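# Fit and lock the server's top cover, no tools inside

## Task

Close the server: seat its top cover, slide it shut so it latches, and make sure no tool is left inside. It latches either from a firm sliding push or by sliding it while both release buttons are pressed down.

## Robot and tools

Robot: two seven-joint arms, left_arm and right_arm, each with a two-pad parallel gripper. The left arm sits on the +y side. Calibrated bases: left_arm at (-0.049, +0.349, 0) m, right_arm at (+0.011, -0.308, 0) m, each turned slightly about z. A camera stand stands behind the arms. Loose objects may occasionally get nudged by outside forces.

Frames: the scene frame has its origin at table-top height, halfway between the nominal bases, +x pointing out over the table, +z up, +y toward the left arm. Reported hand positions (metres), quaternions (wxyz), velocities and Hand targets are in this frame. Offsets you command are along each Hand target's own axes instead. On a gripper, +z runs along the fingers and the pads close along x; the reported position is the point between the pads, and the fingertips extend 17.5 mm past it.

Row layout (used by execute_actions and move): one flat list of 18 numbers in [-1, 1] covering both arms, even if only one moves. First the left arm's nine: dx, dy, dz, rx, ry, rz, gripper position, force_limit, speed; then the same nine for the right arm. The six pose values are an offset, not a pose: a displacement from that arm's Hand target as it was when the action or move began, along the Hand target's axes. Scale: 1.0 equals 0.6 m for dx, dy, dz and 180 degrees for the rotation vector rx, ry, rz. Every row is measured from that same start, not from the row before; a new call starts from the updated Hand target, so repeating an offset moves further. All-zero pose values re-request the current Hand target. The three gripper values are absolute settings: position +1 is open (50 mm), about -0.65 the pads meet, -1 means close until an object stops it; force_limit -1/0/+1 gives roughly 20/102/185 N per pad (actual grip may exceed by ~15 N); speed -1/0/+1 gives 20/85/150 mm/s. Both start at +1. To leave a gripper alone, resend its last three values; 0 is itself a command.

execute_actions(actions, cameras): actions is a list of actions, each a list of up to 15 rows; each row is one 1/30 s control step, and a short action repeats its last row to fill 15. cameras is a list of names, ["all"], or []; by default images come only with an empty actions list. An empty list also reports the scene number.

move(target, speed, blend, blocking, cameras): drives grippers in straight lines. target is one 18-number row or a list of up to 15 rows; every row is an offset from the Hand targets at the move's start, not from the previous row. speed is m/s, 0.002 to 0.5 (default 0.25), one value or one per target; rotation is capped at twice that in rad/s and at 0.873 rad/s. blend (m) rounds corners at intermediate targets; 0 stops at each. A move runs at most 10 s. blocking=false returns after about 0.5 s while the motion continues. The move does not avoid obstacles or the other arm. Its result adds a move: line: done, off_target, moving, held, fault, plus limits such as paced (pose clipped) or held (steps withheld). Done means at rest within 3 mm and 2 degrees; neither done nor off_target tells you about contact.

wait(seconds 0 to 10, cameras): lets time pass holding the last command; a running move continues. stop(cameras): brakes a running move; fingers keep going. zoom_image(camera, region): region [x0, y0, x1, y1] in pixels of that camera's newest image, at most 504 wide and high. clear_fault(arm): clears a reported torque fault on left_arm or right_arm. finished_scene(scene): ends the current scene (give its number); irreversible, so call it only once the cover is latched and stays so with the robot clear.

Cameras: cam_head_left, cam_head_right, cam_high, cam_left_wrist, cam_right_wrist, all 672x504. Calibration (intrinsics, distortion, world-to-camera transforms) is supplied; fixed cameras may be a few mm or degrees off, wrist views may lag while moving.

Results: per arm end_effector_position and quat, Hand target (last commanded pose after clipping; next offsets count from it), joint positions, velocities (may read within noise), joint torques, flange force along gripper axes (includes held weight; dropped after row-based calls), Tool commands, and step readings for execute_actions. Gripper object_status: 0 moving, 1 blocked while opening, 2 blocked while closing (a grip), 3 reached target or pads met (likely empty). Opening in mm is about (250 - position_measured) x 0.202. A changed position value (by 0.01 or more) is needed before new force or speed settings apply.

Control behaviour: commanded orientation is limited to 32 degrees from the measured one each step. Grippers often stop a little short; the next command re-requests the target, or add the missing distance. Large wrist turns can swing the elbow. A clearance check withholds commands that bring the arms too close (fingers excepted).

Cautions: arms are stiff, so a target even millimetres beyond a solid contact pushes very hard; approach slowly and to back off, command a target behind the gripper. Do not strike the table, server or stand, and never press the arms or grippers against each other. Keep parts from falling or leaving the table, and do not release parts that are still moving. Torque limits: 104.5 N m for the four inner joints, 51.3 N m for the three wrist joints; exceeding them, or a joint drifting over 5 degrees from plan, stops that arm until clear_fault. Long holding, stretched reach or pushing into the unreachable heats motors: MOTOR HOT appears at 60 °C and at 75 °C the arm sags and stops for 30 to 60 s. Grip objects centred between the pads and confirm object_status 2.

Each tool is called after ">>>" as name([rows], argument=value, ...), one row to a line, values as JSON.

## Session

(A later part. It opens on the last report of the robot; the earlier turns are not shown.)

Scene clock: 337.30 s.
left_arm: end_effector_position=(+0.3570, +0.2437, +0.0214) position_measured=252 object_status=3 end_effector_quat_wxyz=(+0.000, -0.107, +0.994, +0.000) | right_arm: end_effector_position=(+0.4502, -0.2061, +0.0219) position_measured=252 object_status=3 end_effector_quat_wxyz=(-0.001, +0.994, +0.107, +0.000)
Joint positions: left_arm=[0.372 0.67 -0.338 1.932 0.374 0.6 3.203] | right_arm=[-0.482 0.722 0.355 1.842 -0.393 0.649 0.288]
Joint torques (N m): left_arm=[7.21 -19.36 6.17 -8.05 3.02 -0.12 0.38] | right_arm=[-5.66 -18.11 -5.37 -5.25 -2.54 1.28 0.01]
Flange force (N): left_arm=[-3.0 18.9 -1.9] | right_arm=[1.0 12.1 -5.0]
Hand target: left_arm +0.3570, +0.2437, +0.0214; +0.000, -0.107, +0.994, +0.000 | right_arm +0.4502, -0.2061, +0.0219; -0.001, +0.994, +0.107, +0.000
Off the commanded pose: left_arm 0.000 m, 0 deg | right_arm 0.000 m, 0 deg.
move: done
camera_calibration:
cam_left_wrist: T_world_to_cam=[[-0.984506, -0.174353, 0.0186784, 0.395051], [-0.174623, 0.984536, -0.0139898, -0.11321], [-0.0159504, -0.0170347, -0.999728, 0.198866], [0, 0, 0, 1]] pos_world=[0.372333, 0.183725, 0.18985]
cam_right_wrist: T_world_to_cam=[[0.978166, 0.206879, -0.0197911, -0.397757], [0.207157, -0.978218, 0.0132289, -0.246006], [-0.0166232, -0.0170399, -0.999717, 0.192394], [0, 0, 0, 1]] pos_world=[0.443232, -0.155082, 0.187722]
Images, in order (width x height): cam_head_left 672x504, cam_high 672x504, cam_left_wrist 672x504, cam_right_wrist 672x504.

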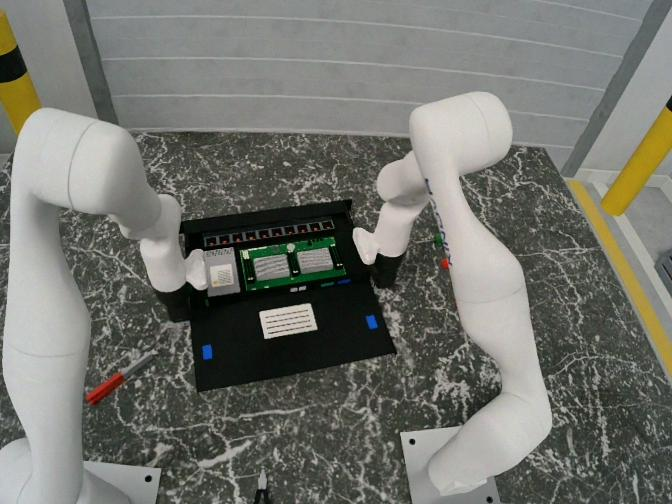

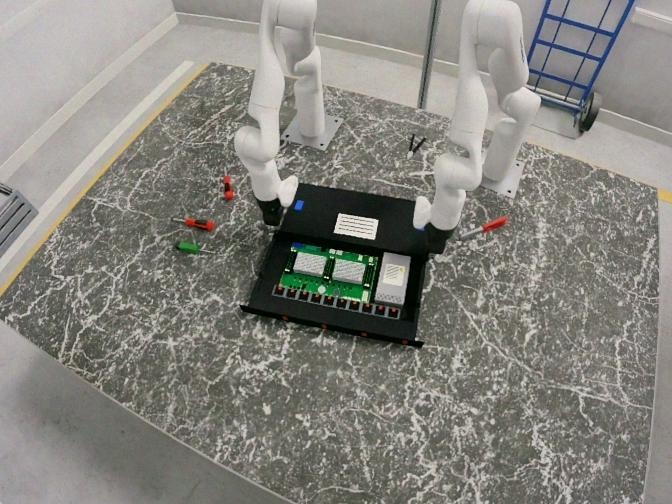

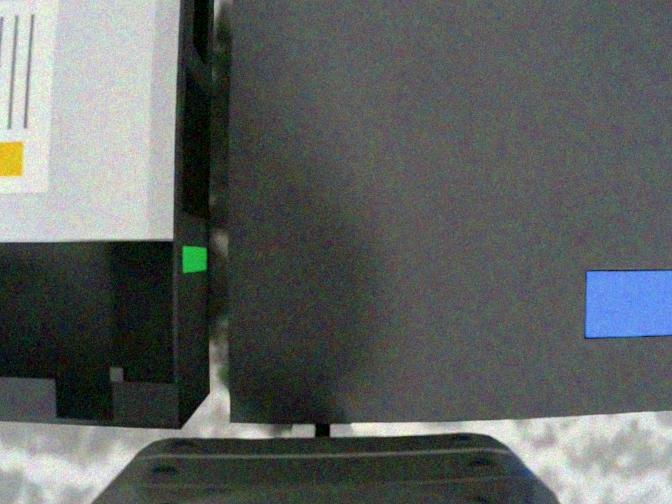

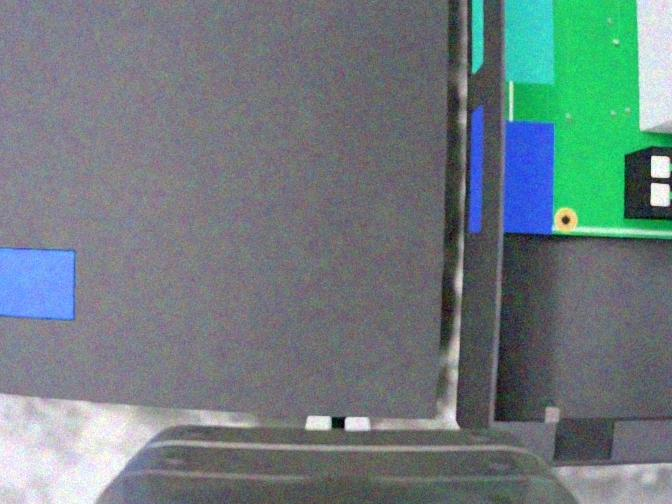

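>>> move([
  [0,-0.0047,0,0,0,0,-1,-0.5,0.5,0,-0.0047,0,0,0,0,-1,-0.5,0.5],
  [0,-0.0047,-0.075,0,0,0,-1,-0.5,0.5,0,-0.0047,-0.075,0,0,0,-1,-0.5,0.5],
  [-0.0767,-0.0128,-0.075,0,0,0,-1,-0.5,0.5,0.0767,0.0035,-0.075,0,0,0,-1,-0.5,0.5],
  [-0.0767,-0.0128,-0.0567,0,0,0,-1,-0.5,0.5,0.0767,0.0035,-0.0567,0,0,0,-1,-0.5,0.5],
  [-0.0767,0.0205,-0.0567,0,0,0,-1,-0.5,0.5,0.0767,0.0368,-0.0567,0,0,0,-1,-0.5,0.5],
], speed=[0.03,0.08,0.08,0.06,0.1], blend=[0,0.005,0.005,0,0], cameras=["cam_left_wrist","cam_right_wrist","cam_head_left","cam_high"])

Scene clock: 377.40 s.
left_arm: end_effector_position=(+0.3993, +0.2655, +0.0554) position_measured=252 object_status=3 end_effector_quat_wxyz=(+0.000, -0.107, +0.994, +0.000) | right_arm: end_effector_position=(+0.4999, -0.2179, +0.0559) position_measured=252 object_status=3 end_effector_quat_wxyz=(-0.001, +0.994, +0.107, +0.000)
Joint positions: left_arm=[0.32 0.661 -0.371 1.782 0.33 0.761 3.191] | right_arm=[-0.438 0.735 0.391 1.652 -0.358 0.826 0.286]
Joint torques (N m): left_arm=[1.79 -18.48 -0.76 -5.92 0.2 0.13 0.27] | right_arm=[0.77 -18.75 2.62 -5.88 0.14 -0.14 -0.05]
Flange force (N): left_arm=[-2.5 4.0 -0.6] | right_arm=[0.5 -1.7 -3.4]
Hand target: left_arm +0.3993, +0.2655, +0.0554; +0.000, -0.107, +0.994, +0.000 | right_arm +0.4999, -0.2179, +0.0559; -0.001, +0.994, +0.107, +0.000
Off the commanded pose: left_arm 0.000 m, 0 deg | right_arm 0.000 m, 0 deg.
move: done
camera_calibration:
cam_left_wrist: T_world_to_cam=[[-0.984527, -0.174237, 0.0186777, 0.439927], [-0.174508, 0.984556, -0.0139926, -0.126746], [-0.0159512, -0.0170355, -0.999728, 0.233904], [0, 0, 0, 1]] pos_world=[0.414733, 0.205425, 0.22385]
cam_right_wrist: T_world_to_cam=[[0.978166, 0.206877, -0.0198118, -0.443255], [0.207157, -0.978217, 0.0133267, -0.268315], [-0.0166232, -0.0171399, -0.999715, 0.226893], [0, 0, 0, 1]] pos_world=[0.492932, -0.166882, 0.221622]
Images, in order (width x height): cam_head_left 672x504, cam_high 672x504, cam_left_wrist 672x504, cam_right_wrist 672x504.

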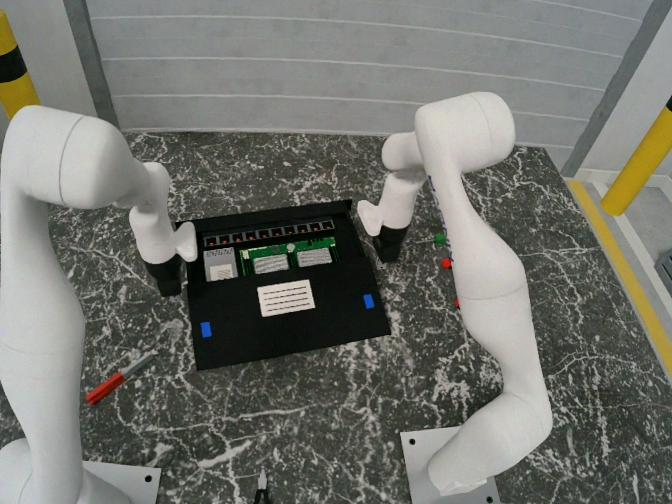

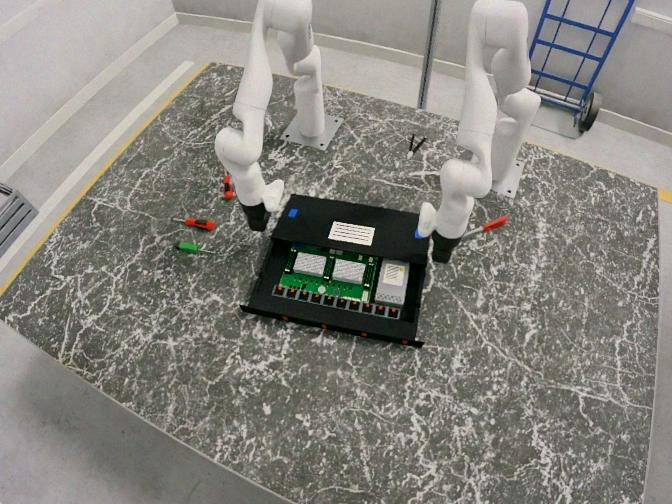

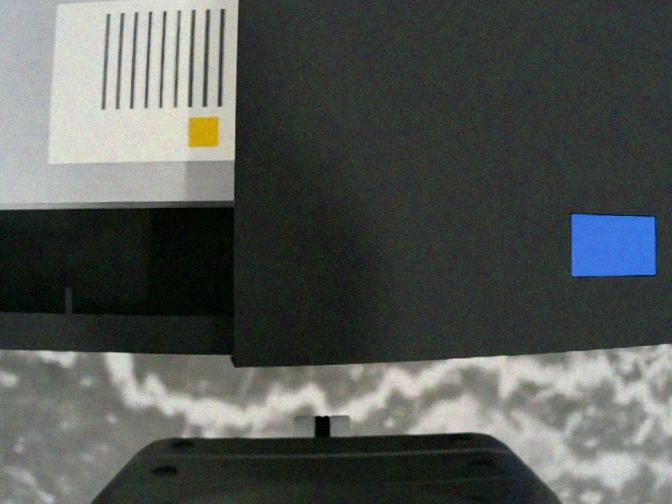

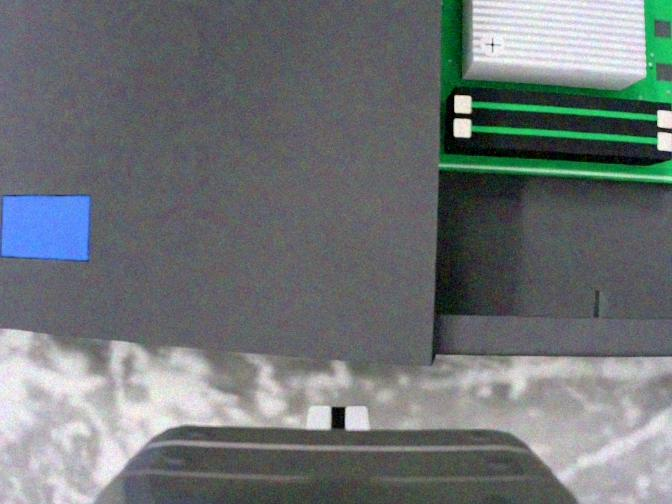

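>>> zoom_image(camera="cam_left_wrist", region=[180, 300, 300, 390])

>>> zoom_image(camera="cam_right_wrist", region=[380, 300, 500, 390])

Scaled by 4.200.

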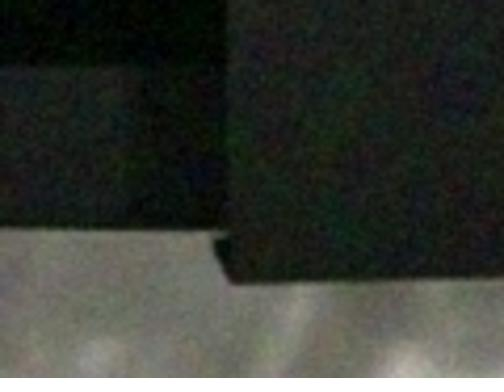

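Scaled by 4.200.

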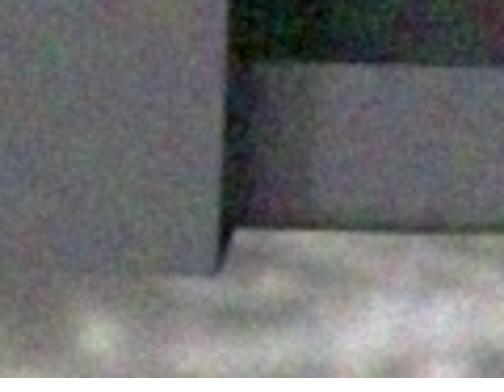

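>>> move([
  [0.1167,0.0017,0.02,0,0,0,-1,-0.5,0.5,-0.1167,-0.0017,0.02,0,0,0,-1,-0.5,0.5],
  [0.1167,-0.0225,0.0398,0,0,0,-1,-0.5,0.5,-0.1167,-0.0258,0.0407,0,0,0,-1,-0.5,0.5],
  [0.1167,-0.033,0.0398,0,0,0,-1,-0.5,0.5,-0.1167,-0.0363,0.0407,0,0,0,-1,-0.5,0.5],
], speed=[0.12,0.08,0.03], blend=[0.008,0.001,0], cameras=["cam_left_wrist","cam_right_wrist","cam_head_left"])

Scene clock: 452.60 s.
left_arm: end_effector_position=(+0.3351, +0.2318, +0.0315) position_measured=252 object_status=3 end_effector_quat_wxyz=(+0.000, -0.107, +0.994, +0.000) | right_arm: end_effector_position=(+0.4269, -0.2121, +0.0316) position_measured=252 object_status=3 end_effector_quat_wxyz=(-0.001, +0.994, +0.107, +0.000)
Joint positions: left_arm=[0.427 0.625 -0.351 1.986 0.369 0.592 3.241] | right_arm=[-0.498 0.668 0.364 1.92 -0.389 0.623 0.293]
Joint torques (N m): left_arm=[26.15 -18.74 29.99 -21.7 13.37 -3.61 0.88] | right_arm=[-24.34 -18.55 -27.47 -9.25 -10.47 3.59 0.34]
Flange force (N): left_arm=[0.9 77.5 -27.5] | right_arm=[-3.8 55.7 -14.7]
Hand target: left_arm +0.3351, +0.2313, +0.0316; +0.000, -0.107, +0.994, +0.000 | right_arm +0.4268, -0.2115, +0.0316; -0.001, +0.994, +0.107, +0.000
Off the commanded pose: left_arm 0.000 m, 0 deg | right_arm 0.001 m, 0 deg.
move: done
camera_calibration:
cam_left_wrist: T_world_to_cam=[[-0.984396, -0.17496, 0.018809, 0.371353], [-0.175226, 0.984435, -0.0135465, -0.104924], [-0.0161462, -0.0166309, -0.999731, 0.208309], [0, 0, 0, 1]] pos_world=[0.350537, 0.171727, 0.199847]
cam_right_wrist: T_world_to_cam=[[0.978401, 0.205775, -0.0197092, -0.37394], [0.206063, -0.978441, 0.0138636, -0.246805], [-0.0164315, -0.0176255, -0.99971, 0.201332], [0, 0, 0, 1]] pos_world=[0.420029, -0.160988, 0.197325]
Images, in order (width x height): cam_head_left 672x504, cam_left_wrist 672x504, cam_right_wrist 672x504.

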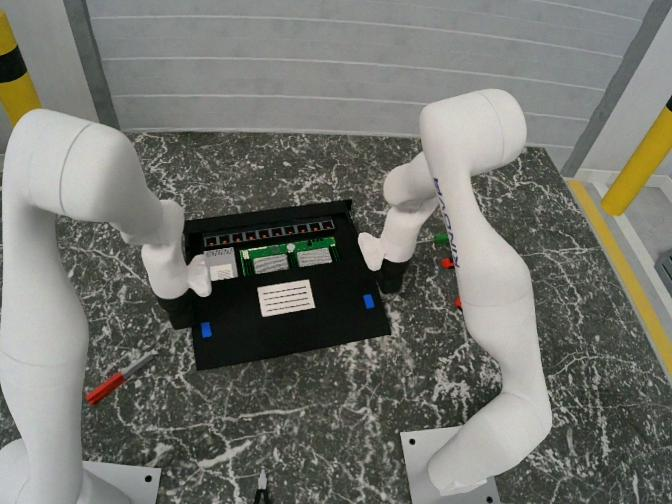

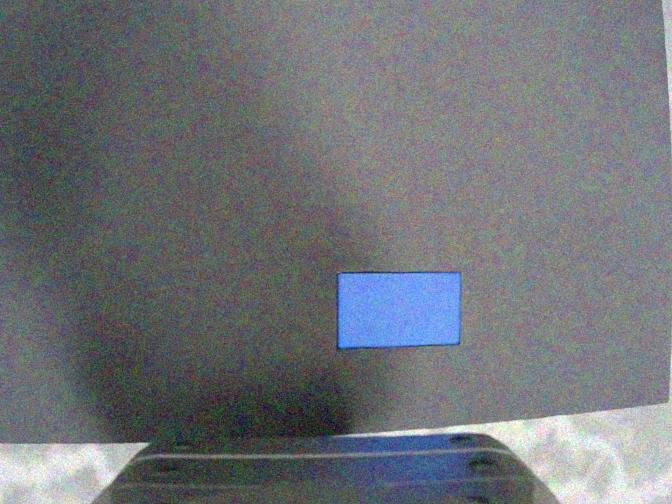

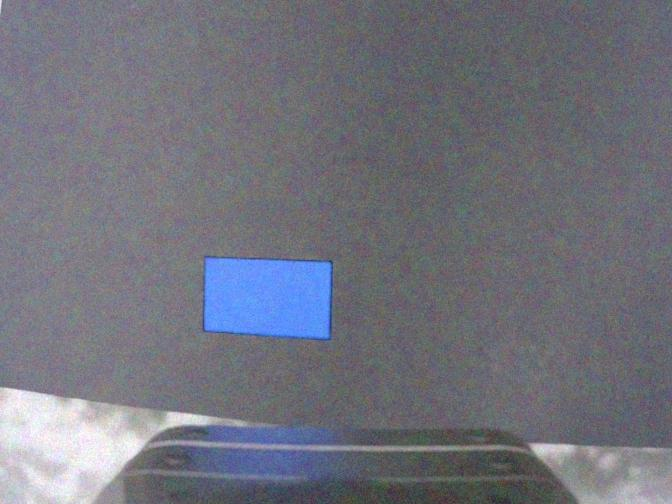

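>>> move([
  [0,-0.0013,-0.0367,0,0.0611,0,-1,-0.5,0.5,0,-0.0013,-0.0367,0,-0.0611,0,-1,-0.5,0.5],
  [-0.2167,-0.0043,-0.0367,0,0.0611,0,-1,-0.5,0.5,0.2167,0.0017,-0.0367,0,-0.0611,0,-1,-0.5,0.5],
  [-0.2167,-0.0043,-0.0233,0,0.0611,0,-1,-0.5,0.5,0.2167,0.0017,-0.0233,0,-0.0611,0,-1,-0.5,0.5],
  [-0.2167,0.029,-0.0233,0,0.0611,0,-1,-0.5,0.5,0.2167,0.035,-0.0233,0,-0.0611,0,-1,-0.5,0.5],
], speed=[0.1,0.12,0.06,0.1], blend=[0.005,0.005,0,0], cameras=["cam_left_wrist","cam_right_wrist","cam_head_left","cam_high"])

Scene clock: 462.50 s.
left_arm: end_effector_position=(+0.4585, +0.2758, +0.0455) position_measured=252 object_status=3 end_effector_quat_wxyz=(-0.095, -0.106, +0.990, -0.010) | right_arm: end_effector_position=(+0.5583, -0.2042, +0.0454) position_measured=252 object_status=3 end_effector_quat_wxyz=(+0.009, +0.990, +0.107, -0.096)
Joint positions: left_arm=[0.18 0.884 -0.332 1.338 0.323 1.161 3.192] | right_arm=[-0.372 0.997 0.398 1.129 -0.336 1.273 0.2]
Joint torques (N m): left_arm=[1.77 -22.72 -0.66 -6.61 0.26 0.85 0.27] | right_arm=[0.85 -23.41 3.01 -6.53 0.24 0.54 -0.09]
Flange force (N): left_arm=[-1.5 3.4 -1.2] | right_arm=[0.0 -1.4 -2.7]
Hand target: left_arm +0.4585, +0.2759, +0.0455; -0.095, -0.106, +0.990, -0.010 | right_arm +0.5583, -0.2043, +0.0454; +0.009, +0.990, +0.107, -0.096
Off the commanded pose: left_arm 0.000 m, 0 deg | right_arm 0.000 m, 0 deg.
move: done; blend cut to 0.004 m at target 2
camera_calibration:
cam_left_wrist: T_world_to_cam=[[-0.963113, -0.169637, 0.208893, 0.48034], [-0.177858, 0.98383, -0.0210787, -0.12477], [-0.201939, -0.0574544, -0.977711, 0.32056], [0, 0, 0, 1]] pos_world=[0.505164, 0.222653, 0.210446]
cam_right_wrist: T_world_to_cam=[[0.95647, 0.202562, -0.210081, -0.483633], [0.210118, -0.977575, 0.0140499, -0.268468], [-0.202524, -0.0575802, -0.977583, 0.312212], [0, 0, 0, 1]] pos_world=[0.582221, -0.146504, 0.207383]
Images, in order (width x height): cam_head_left 672x504, cam_high 672x504, cam_left_wrist 672x504, cam_right_wrist 672x504.

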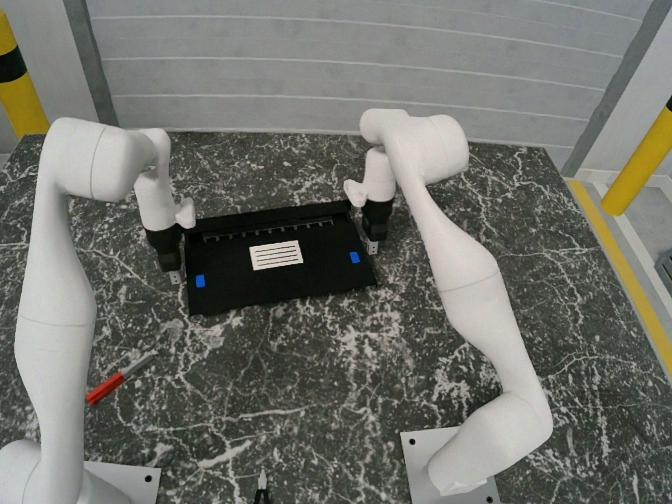

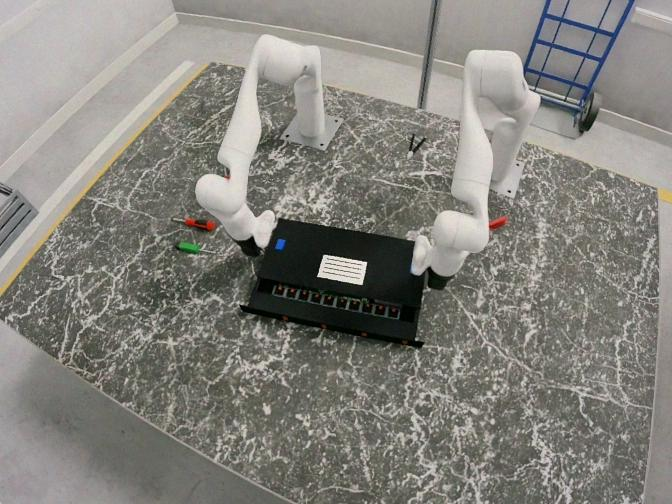

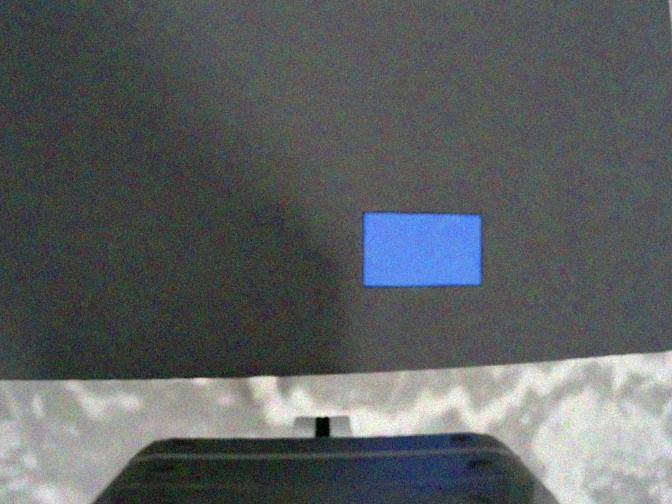

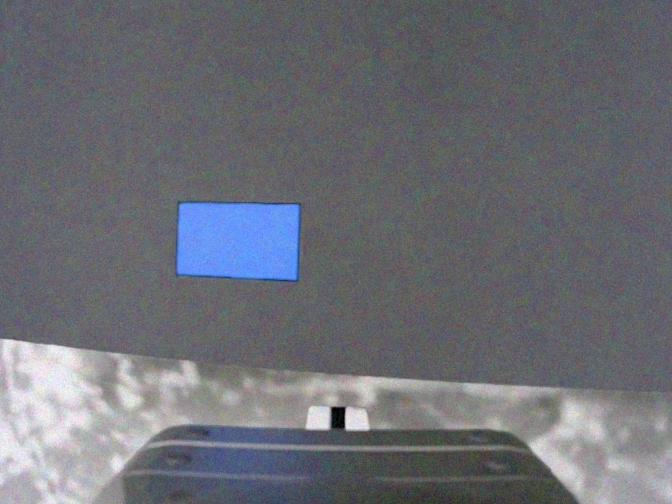

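>>> zoom_image(camera="cam_head_left", region=[160, 190, 400, 330])

>>> zoom_image(camera="cam_high", region=[220, 200, 460, 360])

Scaled by 2.100 from the camera's 672x504 image, which has a finer 960x720 frame.

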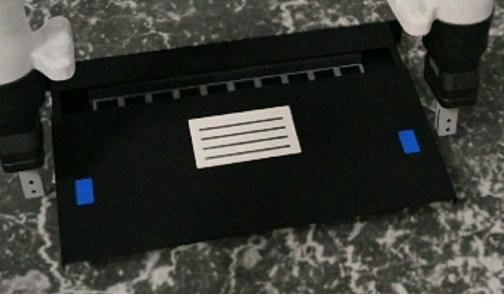

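Scaled by 2.100 from the camera's 672x504 image, which has a finer 960x720 frame.

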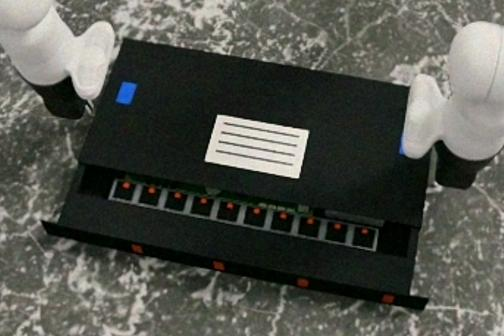

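>>> move([
  [0.1957,0.0025,0.0123,0,-0.0611,0,-1,-0.5,0.5,-0.1955,-0.0028,0.0128,0,0.0611,0,-1,-0.5,0.5],
  [0.1935,-0.0567,0.0272,0,-0.0611,0,-1,-0.5,0.5,-0.1918,-0.0622,0.0275,0,0.0611,0,-1,-0.5,0.5],
], speed=[0.2,0.12], blend=[0.005,0], cameras=["cam_left_wrist","cam_right_wrist"])

Scene clock: 480.37 s.
left_arm: end_effector_position=(+0.3484, +0.2278, +0.0504) position_measured=252 object_status=3 end_effector_quat_wxyz=(-0.003, -0.116, +0.993, +0.004) | right_arm: end_effector_position=(+0.4401, -0.2039, +0.0520) position_measured=252 object_status=3 end_effector_quat_wxyz=(+0.002, +0.995, +0.095, +0.001)
Joint positions: left_arm=[0.446 0.612 -0.375 1.915 0.332 0.683 3.302] | right_arm=[-0.53 0.652 0.398 1.858 -0.367 0.704 0.233]
Joint torques (N m): left_arm=[53.57 -42.55 60.29 -56.29 31.22 -14.37 -0.23] | right_arm=[-54.32 -31.06 -60.5 -17.18 -27.01 8.57 0.26]
Flange force (N): left_arm=[16.6 158.2 -8.1] | right_arm=[-0.9 122.0 -1.2]
Hand target: left_arm +0.3513, +0.2178, +0.0517; +0.000, -0.107, +0.994, +0.000 | right_arm +0.4369, -0.1926, +0.0513; -0.001, +0.994, +0.107, +0.000
Off the commanded pose: left_arm 0.010 m, 1 deg | right_arm 0.012 m, 1 deg.
TORQUE WARNING: the torque sensor of joint 3 (upper arm roll) of the right arm reached its warning level (56.7 N m). A warning alone does not stop the arm.
TORQUE WARNING: the torque sensor of joint 5 (forearm roll) of the left arm reached its warning level (29.4 N m). A warning alone does not stop the arm.
move: off_target (left_arm, right_arm)
camera_calibration:
cam_left_wrist: T_world_to_cam=[[-0.980821, -0.193365, 0.0245189, 0.386057], [-0.193561, 0.981071, -0.00587973, -0.0916774], [-0.0229178, -0.0105129, -0.999682, 0.228264], [0, 0, 0, 1]] pos_world=[0.366139, 0.166991, 0.218187]
cam_right_wrist: T_world_to_cam=[[0.982847, 0.183533, -0.0180891, -0.394678], [0.18386, -0.98278, 0.0184223, -0.233181], [-0.0143965, -0.0214322, -0.999667, 0.220369], [0, 0, 0, 1]] pos_world=[0.433953, -0.152006, 0.217452]
Images, in order (width x height): cam_left_wrist 672x504, cam_right_wrist 672x504.

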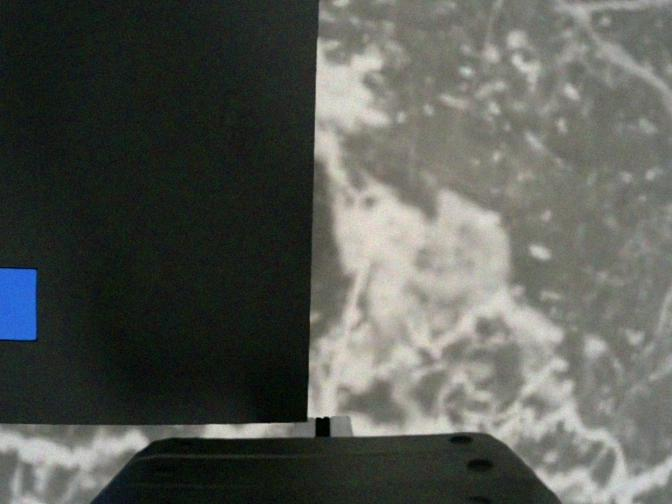

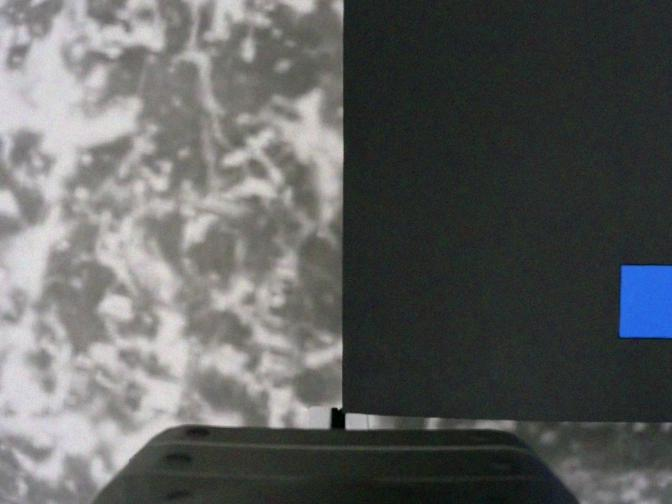

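>>> move([
  [0,0.045,0,0,0,0,-1,-0.5,0.5,0,0.045,0,0,0,0,-1,-0.5,0.5],
  [0.0367,0.045,0,0,0,0,-1,-0.5,0.5,-0.04,0.045,0,0,0,0,-1,-0.5,0.5],
  [0.0367,-0.003,0,0,0,0,-1,-0.5,0.5,-0.04,-0.003,0,0,0,0,-1,-0.5,0.5],
], speed=[0.08,0.12,0.1], blend=[0.004,0.004,0], cameras=["cam_left_wrist","cam_right_wrist","cam_head_left","cam_head_right"])

Scene clock: 487.50 s.
left_arm: end_effector_position=(+0.3301, +0.2114, +0.0517) position_measured=252 object_status=3 end_effector_quat_wxyz=(+0.000, -0.107, +0.994, +0.000) | right_arm: end_effector_position=(+0.4131, -0.1960, +0.0513) position_measured=252 object_status=3 end_effector_quat_wxyz=(-0.001, +0.994, +0.107, +0.000)
Joint positions: left_arm=[0.493 0.586 -0.37 1.965 0.337 0.65 3.321] | right_arm=[-0.566 0.616 0.391 1.939 -0.371 0.658 0.237]
Joint torques (N m): left_arm=[1.84 -16.45 -0.47 -5.14 0.16 0.09 0.27] | right_arm=[0.8 -15.49 2.13 -4.75 0.17 -0.18 -0.09]
Flange force (N): left_arm=[-3.4 4.2 -0.3] | right_arm=[0.3 -2.0 -4.3]
Hand target: left_arm +0.3301, +0.2114, +0.0517; +0.000, -0.107, +0.994, +0.000 | right_arm +0.4131, -0.1960, +0.0513; -0.001, +0.994, +0.107, +0.000
Off the commanded pose: left_arm 0.000 m, 0 deg | right_arm 0.000 m, 0 deg.
TORQUE WARNING: the torque sensor of joint 4 (elbow) of the left arm reached its warning level (56.7 N m). A warning alone does not stop the arm.
TORQUE WARNING: the torque sensor of joint 3 (upper arm roll) of the right arm reached its warning level (56.7 N m). A warning alone does not stop the arm.
move: done
camera_calibration:
cam_left_wrist: T_world_to_cam=[[-0.984489, -0.17445, 0.0186964, 0.362476], [-0.174722, 0.984517, -0.0140859, -0.085609], [-0.0159497, -0.0171341, -0.999726, 0.228095], [0, 0, 0, 1]] pos_world=[0.345534, 0.151426, 0.22005]
cam_right_wrist: T_world_to_cam=[[0.978207, 0.206688, -0.0197894, -0.362997], [0.206967, -0.978259, 0.01323, -0.228857], [-0.0166247, -0.0170374, -0.999717, 0.22134], [0, 0, 0, 1]] pos_world=[0.406132, -0.145083, 0.217122]
Images, in order (width x height): cam_head_left 672x504, cam_head_right 672x504, cam_left_wrist 672x504, cam_right_wrist 672x504.

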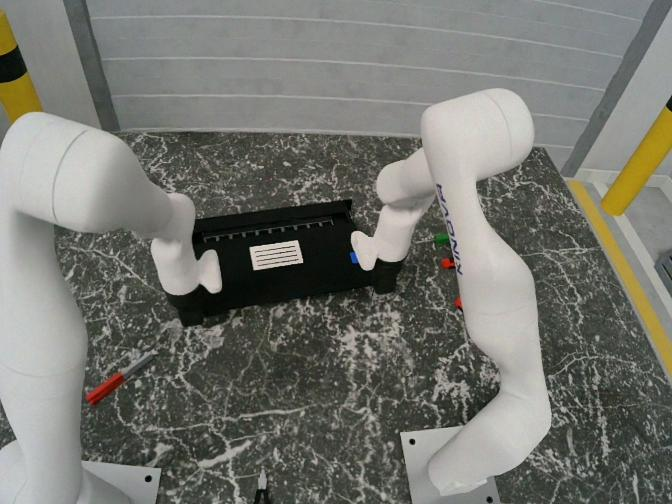

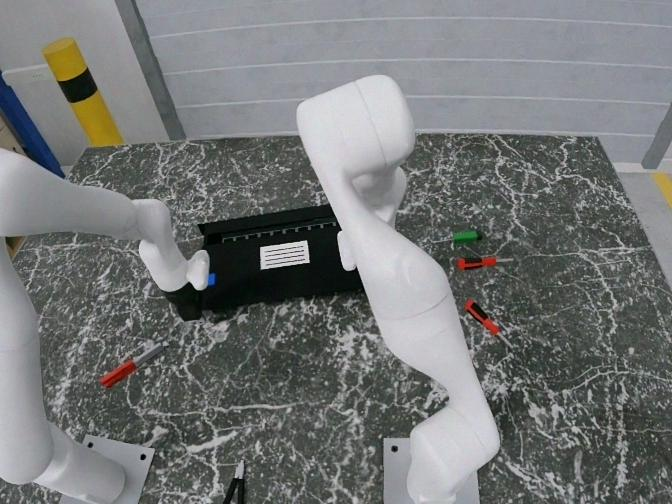

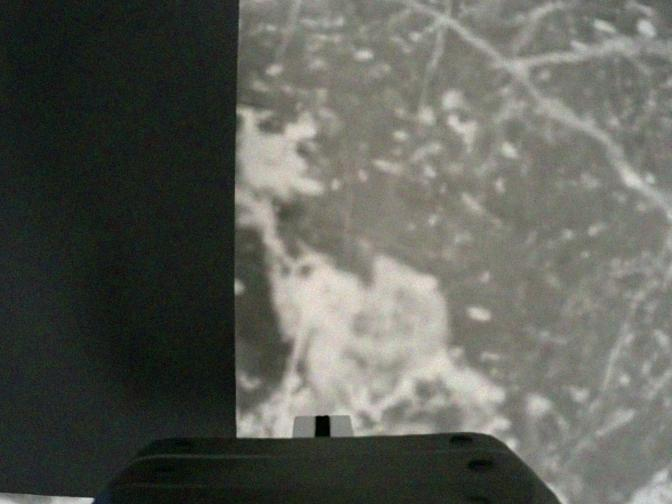

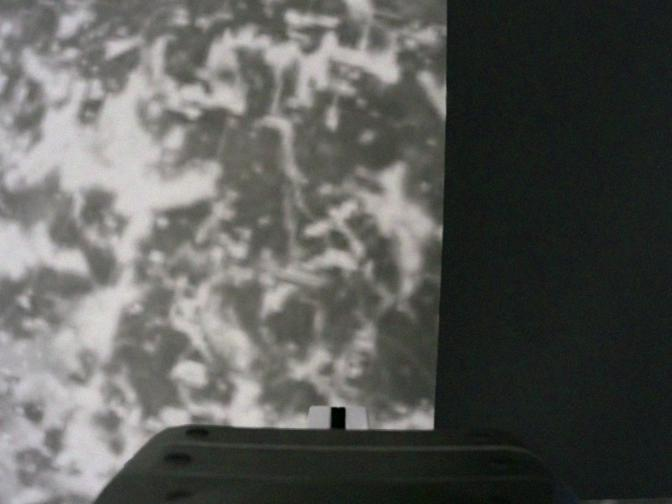

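>>> move([
  [0,0.0667,0.007,0,0,0,-1,-0.5,0.5,0,0.0667,0.0063,0,0,0,-1,-0.5,0.5],
  [-0.1957,0.064,0.007,0,0,0,-1,-0.5,0.5,0.1992,0.0694,0.0063,0,0,0,-1,-0.5,0.5],
  [-0.1957,0.0273,0.007,0,0,0,-1,-0.5,0.5,0.1992,0.0357,0.0063,0,0,0,-1,-0.5,0.5],
], speed=[0.15,0.15,0.04], blend=[0.006,0.006,0], cameras=["cam_left_wrist","cam_right_wrist"])

Scene clock: 513.00 s.
left_arm: end_effector_position=(+0.4413, +0.2528, +0.0475) position_measured=252 object_status=3 end_effector_quat_wxyz=(+0.000, -0.107, +0.994, +0.000) | right_arm: end_effector_position=(+0.5345, -0.1919, +0.0475) position_measured=252 object_status=3 end_effector_quat_wxyz=(-0.001, +0.994, +0.107, +0.000)
Joint positions: left_arm=[0.31 0.745 -0.359 1.628 0.329 0.829 3.228] | right_arm=[-0.453 0.818 0.392 1.505 -0.368 0.892 0.238]
Joint torques (N m): left_arm=[23.85 -20.84 23.91 -18.62 12.74 -4.22 0.81] | right_arm=[-17.17 -22.56 -15.77 -8.44 -8.14 2.37 0.14]
Flange force (N): left_arm=[7.0 56.8 -17.2] | right_arm=[0.8 31.4 -4.1]
Hand target: left_arm +0.4414, +0.2523, +0.0475; +0.000, -0.107, +0.994, +0.000 | right_arm +0.5344, -0.1914, +0.0474; -0.001, +0.994, +0.107, +0.000
Off the commanded pose: left_arm 0.001 m, 0 deg | right_arm 0.001 m, 0 deg.
move: done
camera_calibration:
cam_left_wrist: T_world_to_cam=[[-0.984395, -0.174958, 0.0188899, 0.479352], [-0.175224, 0.984437, -0.0134306, -0.106781], [-0.0162461, -0.0165309, -0.999731, 0.226296], [0, 0, 0, 1]] pos_world=[0.456837, 0.192727, 0.215746]
cam_right_wrist: T_world_to_cam=[[0.978334, 0.206084, -0.0197894, -0.482944], [0.206371, -0.978377, 0.0137433, -0.249658], [-0.0165292, -0.0175295, -0.99971, 0.219414], [0, 0, 0, 1]] pos_world=[0.52763, -0.140886, 0.213224]
Images, in order (width x height): cam_left_wrist 672x504, cam_right_wrist 672x504.

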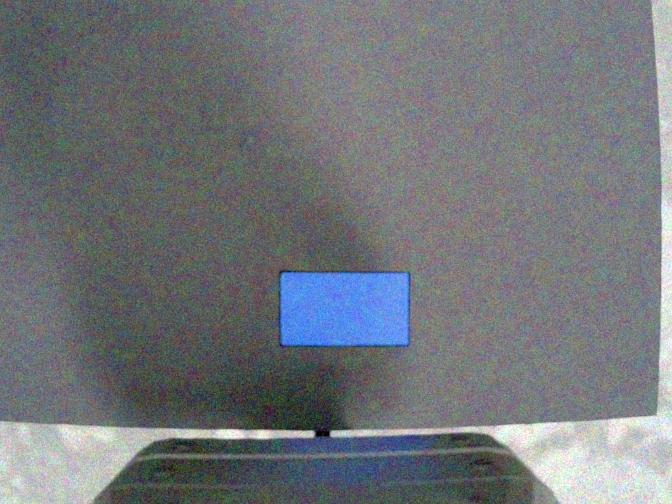

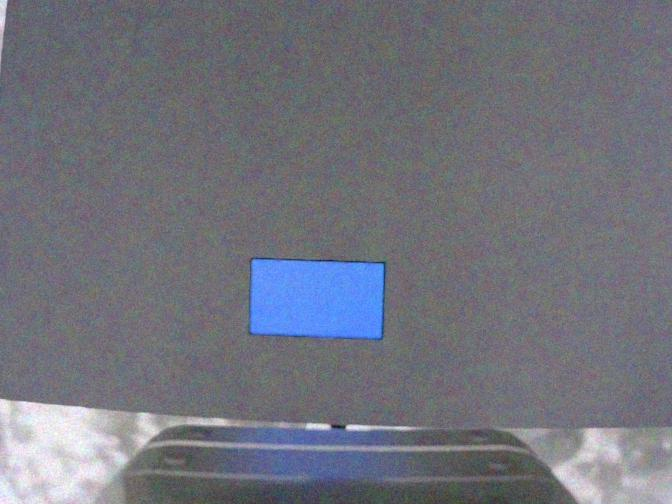

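>>> move([
  [0,-0.0028,0,0,0,0,-1,-0.5,0.5,0,-0.0028,0,0,0,0,-1,-0.5,0.5],
  [0,-0.0028,-0.0133,0,0,0,-1,-0.5,0.5,0,-0.0028,-0.0133,0,0,0,-1,-0.5,0.5],
  [-0.045,-0.0028,-0.0133,0,0,0,-1,-0.5,0.5,0.045,-0.0028,-0.0133,0,0,0,-1,-0.5,0.5],
  [-0.045,-0.0028,-0.0008,0,0,0,-1,-0.5,0.5,0.045,-0.0028,-0.0008,0,0,0,-1,-0.5,0.5],
  [-0.045,0.035,-0.0008,0,0,0,-1,-0.5,0.5,0.045,0.035,-0.0008,0,0,0,-1,-0.5,0.5],
], speed=[0.03,0.06,0.08,0.06,0.1], blend=[0,0.003,0.003,0,0], cameras=["cam_left_wrist","cam_right_wrist","cam_head_left"])

Scene clock: 522.87 s.
left_arm: end_effector_position=(+0.4633, +0.2785, +0.0479) position_measured=252 object_status=3 end_effector_quat_wxyz=(+0.000, -0.107, +0.994, +0.000) | right_arm: end_effector_position=(+0.5653, -0.2062, +0.0479) position_measured=252 object_status=3 end_effector_quat_wxyz=(-0.001, +0.994, +0.107, +0.000)
Joint positions: left_arm=[0.245 0.774 -0.356 1.561 0.326 0.866 3.183] | right_arm=[-0.4 0.868 0.391 1.39 -0.366 0.956 0.258]
Joint torques (N m): left_arm=[1.83 -21.04 -0.84 -6.65 0.22 0.19 0.31] | right_arm=[0.79 -21.54 2.98 -6.52 0.15 -0.13 -0.05]
Flange force (N): left_arm=[-1.9 3.9 -0.7] | right_arm=[0.7 -1.5 -3.1]
Hand target: left_arm +0.4633, +0.2785, +0.0479; +0.000, -0.107, +0.994, +0.000 | right_arm +0.5652, -0.2062, +0.0478; -0.001, +0.994, +0.107, +0.000
Off the commanded pose: left_arm 0.000 m, 0 deg | right_arm 0.000 m, 0 deg.
move: done
camera_calibration:
cam_left_wrist: T_world_to_cam=[[-0.984509, -0.174334, 0.0186783, 0.505355], [-0.174604, 0.984539, -0.0139903, -0.128432], [-0.0159505, -0.0170349, -0.999728, 0.227648], [0, 0, 0, 1]] pos_world=[0.478733, 0.218425, 0.21635]
cam_right_wrist: T_world_to_cam=[[0.978168, 0.20688, -0.0196933, -0.50983], [0.207157, -0.978218, 0.0132496, -0.270296], [-0.0165232, -0.01704, -0.999718, 0.220243], [0, 0, 0, 1]] pos_world=[0.558332, -0.155182, 0.213722]
Images, in order (width x height): cam_head_left 672x504, cam_left_wrist 672x504, cam_right_wrist 672x504.

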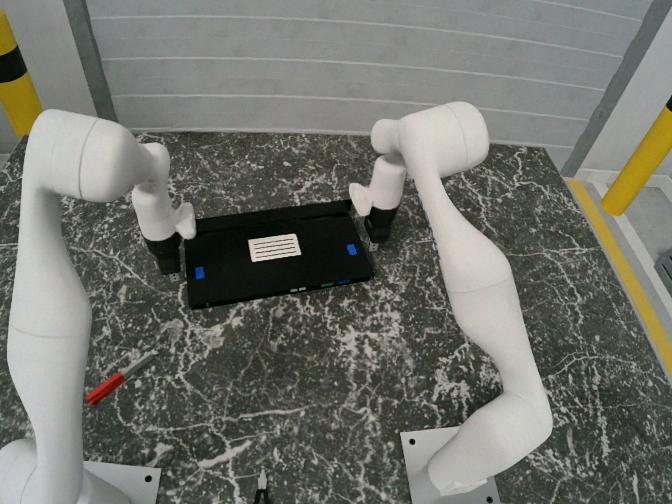

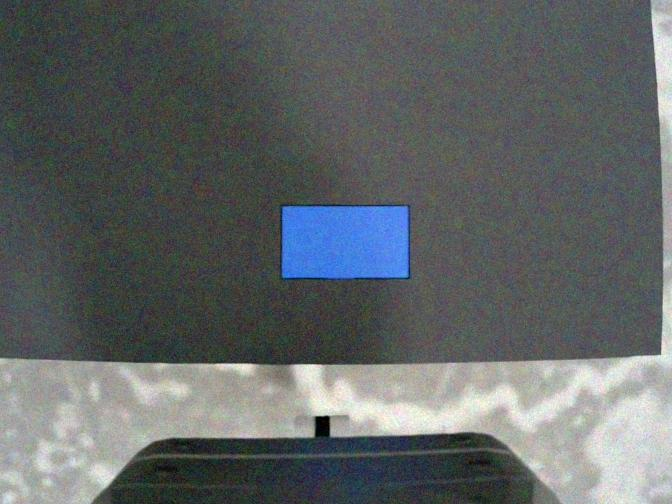

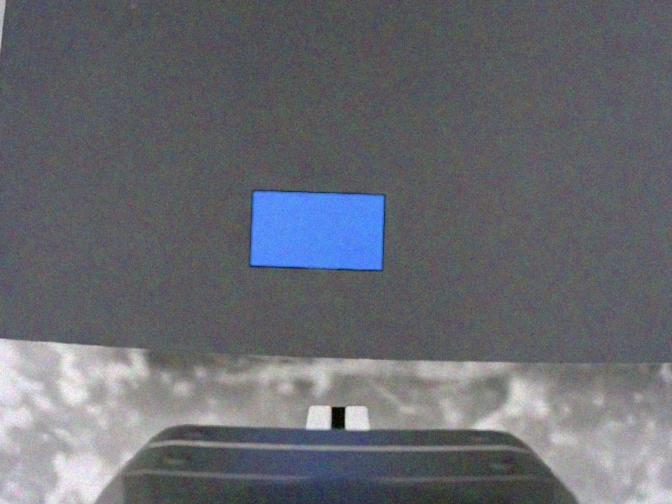

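>>> zoom_image(camera="cam_head_left", region=[170, 190, 400, 320])

Scaled by 2.191 from the camera's 672x504 image, which has a finer 960x720 frame.

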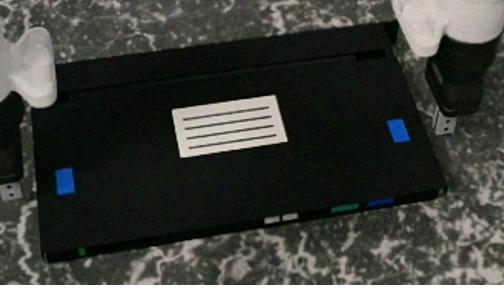

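>>> move([
  [0.191,0,0,0,0,0,-1,-0.5,0.5,-0.191,0,0,0,0,0,-1,-0.5,0.5],
  [0.191,-0.0577,0,0,0,0,-1,-0.5,0.5,-0.191,-0.0577,0,0,0,0,-1,-0.5,0.5],
  [0.1643,-0.0577,0,0,0,0,-1,-0.5,0.5,-0.1643,-0.0577,0,0,0,0,-1,-0.5,0.5],
], speed=[0.2,0.12,0.04], blend=[0.006,0.003,0], cameras=["cam_left_wrist","cam_right_wrist","cam_head_left"])

Scene clock: 536.83 s.
left_arm: end_effector_position=(+0.3743, +0.2238, +0.0480) position_measured=252 object_status=3 end_effector_quat_wxyz=(+0.000, -0.107, +0.994, +0.000) | right_arm: end_effector_position=(+0.4615, -0.1934, +0.0480) position_measured=252 object_status=3 end_effector_quat_wxyz=(-0.001, +0.994, +0.107, +0.000)
Joint positions: left_arm=[0.421 0.651 -0.363 1.839 0.336 0.713 3.281] | right_arm=[-0.521 0.697 0.392 1.776 -0.373 0.743 0.245]
Joint torques (N m): left_arm=[1.55 -18.31 -1.02 -6.49 0.18 -0.42 0.28] | right_arm=[0.78 -17.71 2.59 -6.17 0.05 -0.7 -0.09]
Flange force (N): left_arm=[-1.2 4.2 -0.5] | right_arm=[-1.2 -1.7 -4.1]
Hand target: left_arm +0.3743, +0.2238, +0.0480; +0.000, -0.107, +0.994, +0.000 | right_arm +0.4616, -0.1934, +0.0480; -0.001, +0.994, +0.107, +0.000
Off the commanded pose: left_arm 0.000 m, 0 deg | right_arm 0.000 m, 0 deg.
move: done
camera_calibration:
cam_left_wrist: T_world_to_cam=[[-0.984489, -0.174449, 0.018679, 0.408227], [-0.17472, 0.984519, -0.0139875, -0.0901688], [-0.0159497, -0.0170341, -0.999728, 0.225297], [0, 0, 0, 1]] pos_world=[0.389734, 0.163825, 0.21635]
cam_right_wrist: T_world_to_cam=[[0.978205, 0.206687, -0.0198872, -0.411044], [0.206967, -0.978259, 0.0132093, -0.236204], [-0.0167247, -0.0170374, -0.999715, 0.218838], [0, 0, 0, 1]] pos_world=[0.454632, -0.142383, 0.213721]
Images, in order (width x height): cam_head_left 672x504, cam_left_wrist 672x504, cam_right_wrist 672x504.

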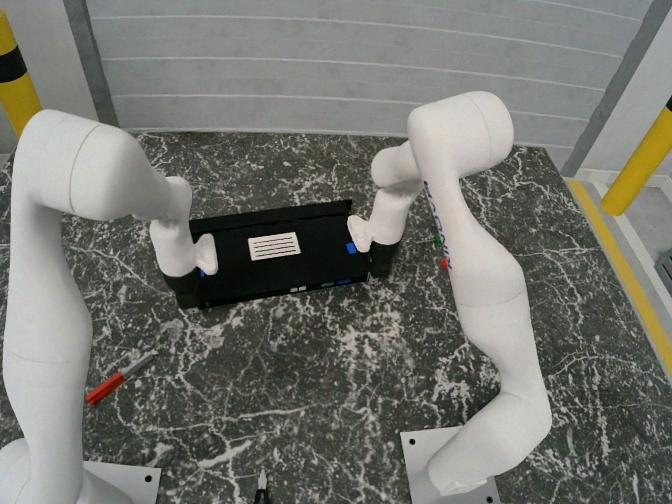

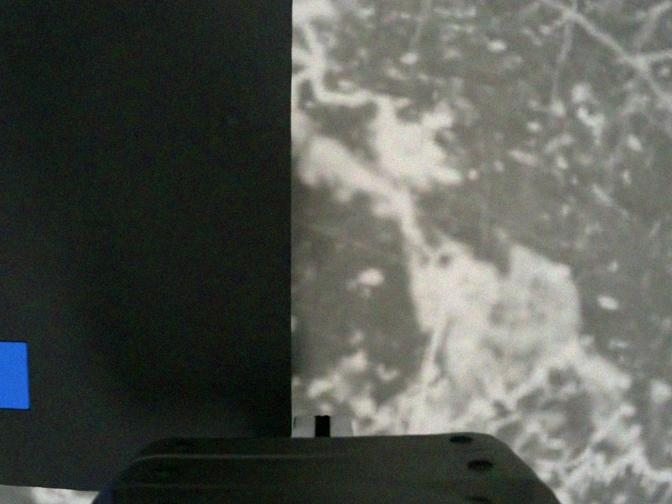

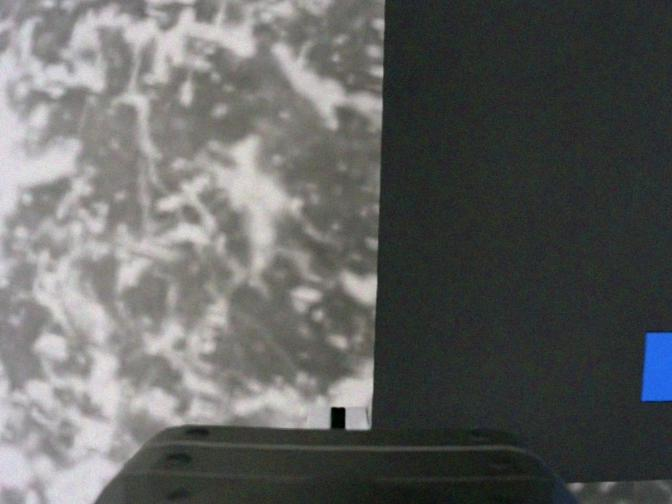

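>>> move(target=[-0.0167,0,0,0,0,0,-1,-0.5,0.5,0.0167,0,0,0,0,0,-1,-0.5,0.5], speed=0.03, cameras=["cam_left_wrist","cam_right_wrist","cam_head_left"])

Scene clock: 540.73 s.
left_arm: end_effector_position=(+0.3843, +0.2261, +0.0480) position_measured=252 object_status=3 end_effector_quat_wxyz=(+0.000, -0.107, +0.994, +0.000) | right_arm: end_effector_position=(+0.4715, -0.1912, +0.0480) position_measured=252 object_status=3 end_effector_quat_wxyz=(-0.001, +0.994, +0.107, +0.000)
Joint positions: left_arm=[0.408 0.665 -0.363 1.808 0.335 0.73 3.276] | right_arm=[-0.516 0.713 0.392 1.74 -0.373 0.764 0.242]
Joint torques (N m): left_arm=[1.83 -18.41 -0.84 -5.83 0.21 0.02 0.31] | right_arm=[0.73 -18.04 2.48 -5.56 0.16 -0.19 -0.06]
Flange force (N): left_arm=[-2.8 4.1 -0.5] | right_arm=[0.4 -1.7 -3.4]
Hand target: left_arm +0.3841, +0.2259, +0.0480; +0.000, -0.107, +0.994, +0.000 | right_arm +0.4714, -0.1913, +0.0480; -0.001, +0.994, +0.107, +0.000
Off the commanded pose: left_arm 0.000 m, 0 deg | right_arm 0.000 m, 0 deg.
move: done
camera_calibration:
cam_left_wrist: T_world_to_cam=[[-0.98446, -0.174643, 0.0183849, 0.41844], [-0.174909, 0.984484, -0.0140354, -0.0905124], [-0.0156485, -0.017033, -0.999732, 0.225474], [0, 0, 0, 1]] pos_world=[0.399635, 0.166026, 0.216451]
cam_right_wrist: T_world_to_cam=[[0.97819, 0.206785, -0.0195946, -0.421202], [0.207061, -0.978238, 0.0132709, -0.236254], [-0.016424, -0.0170387, -0.99972, 0.219002], [0, 0, 0, 1]] pos_world=[0.464532, -0.140282, 0.213823]
Images, in order (width x height): cam_head_left 672x504, cam_left_wrist 672x504, cam_right_wrist 672x504.

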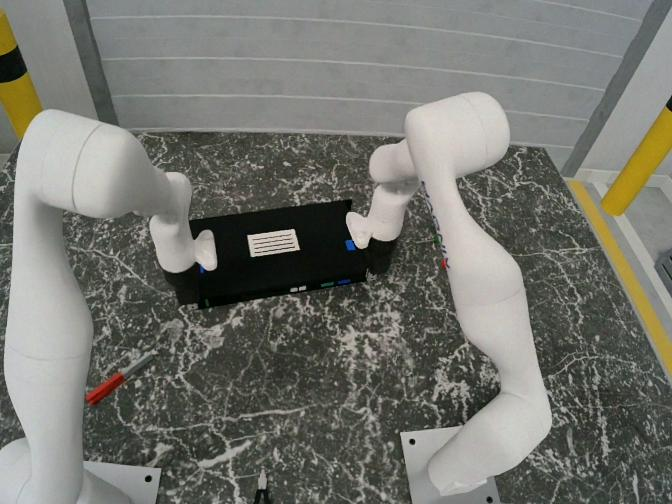

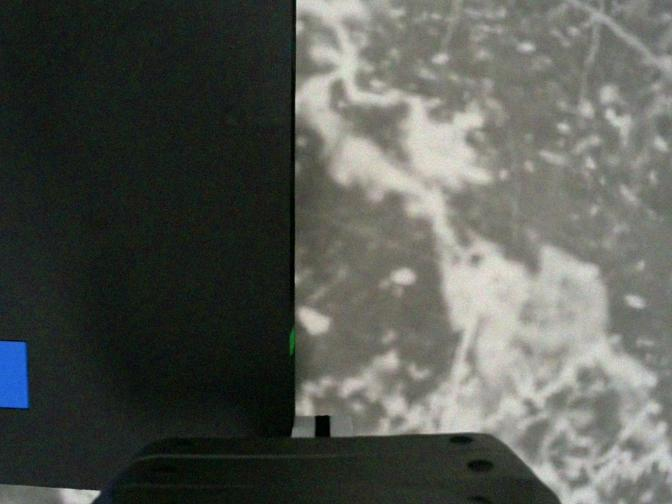

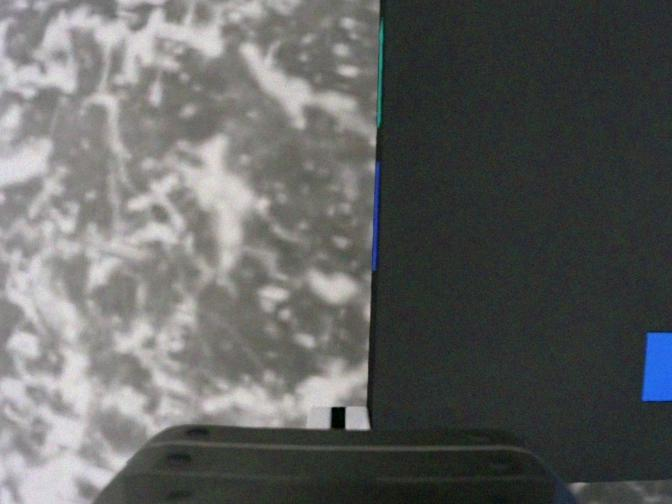

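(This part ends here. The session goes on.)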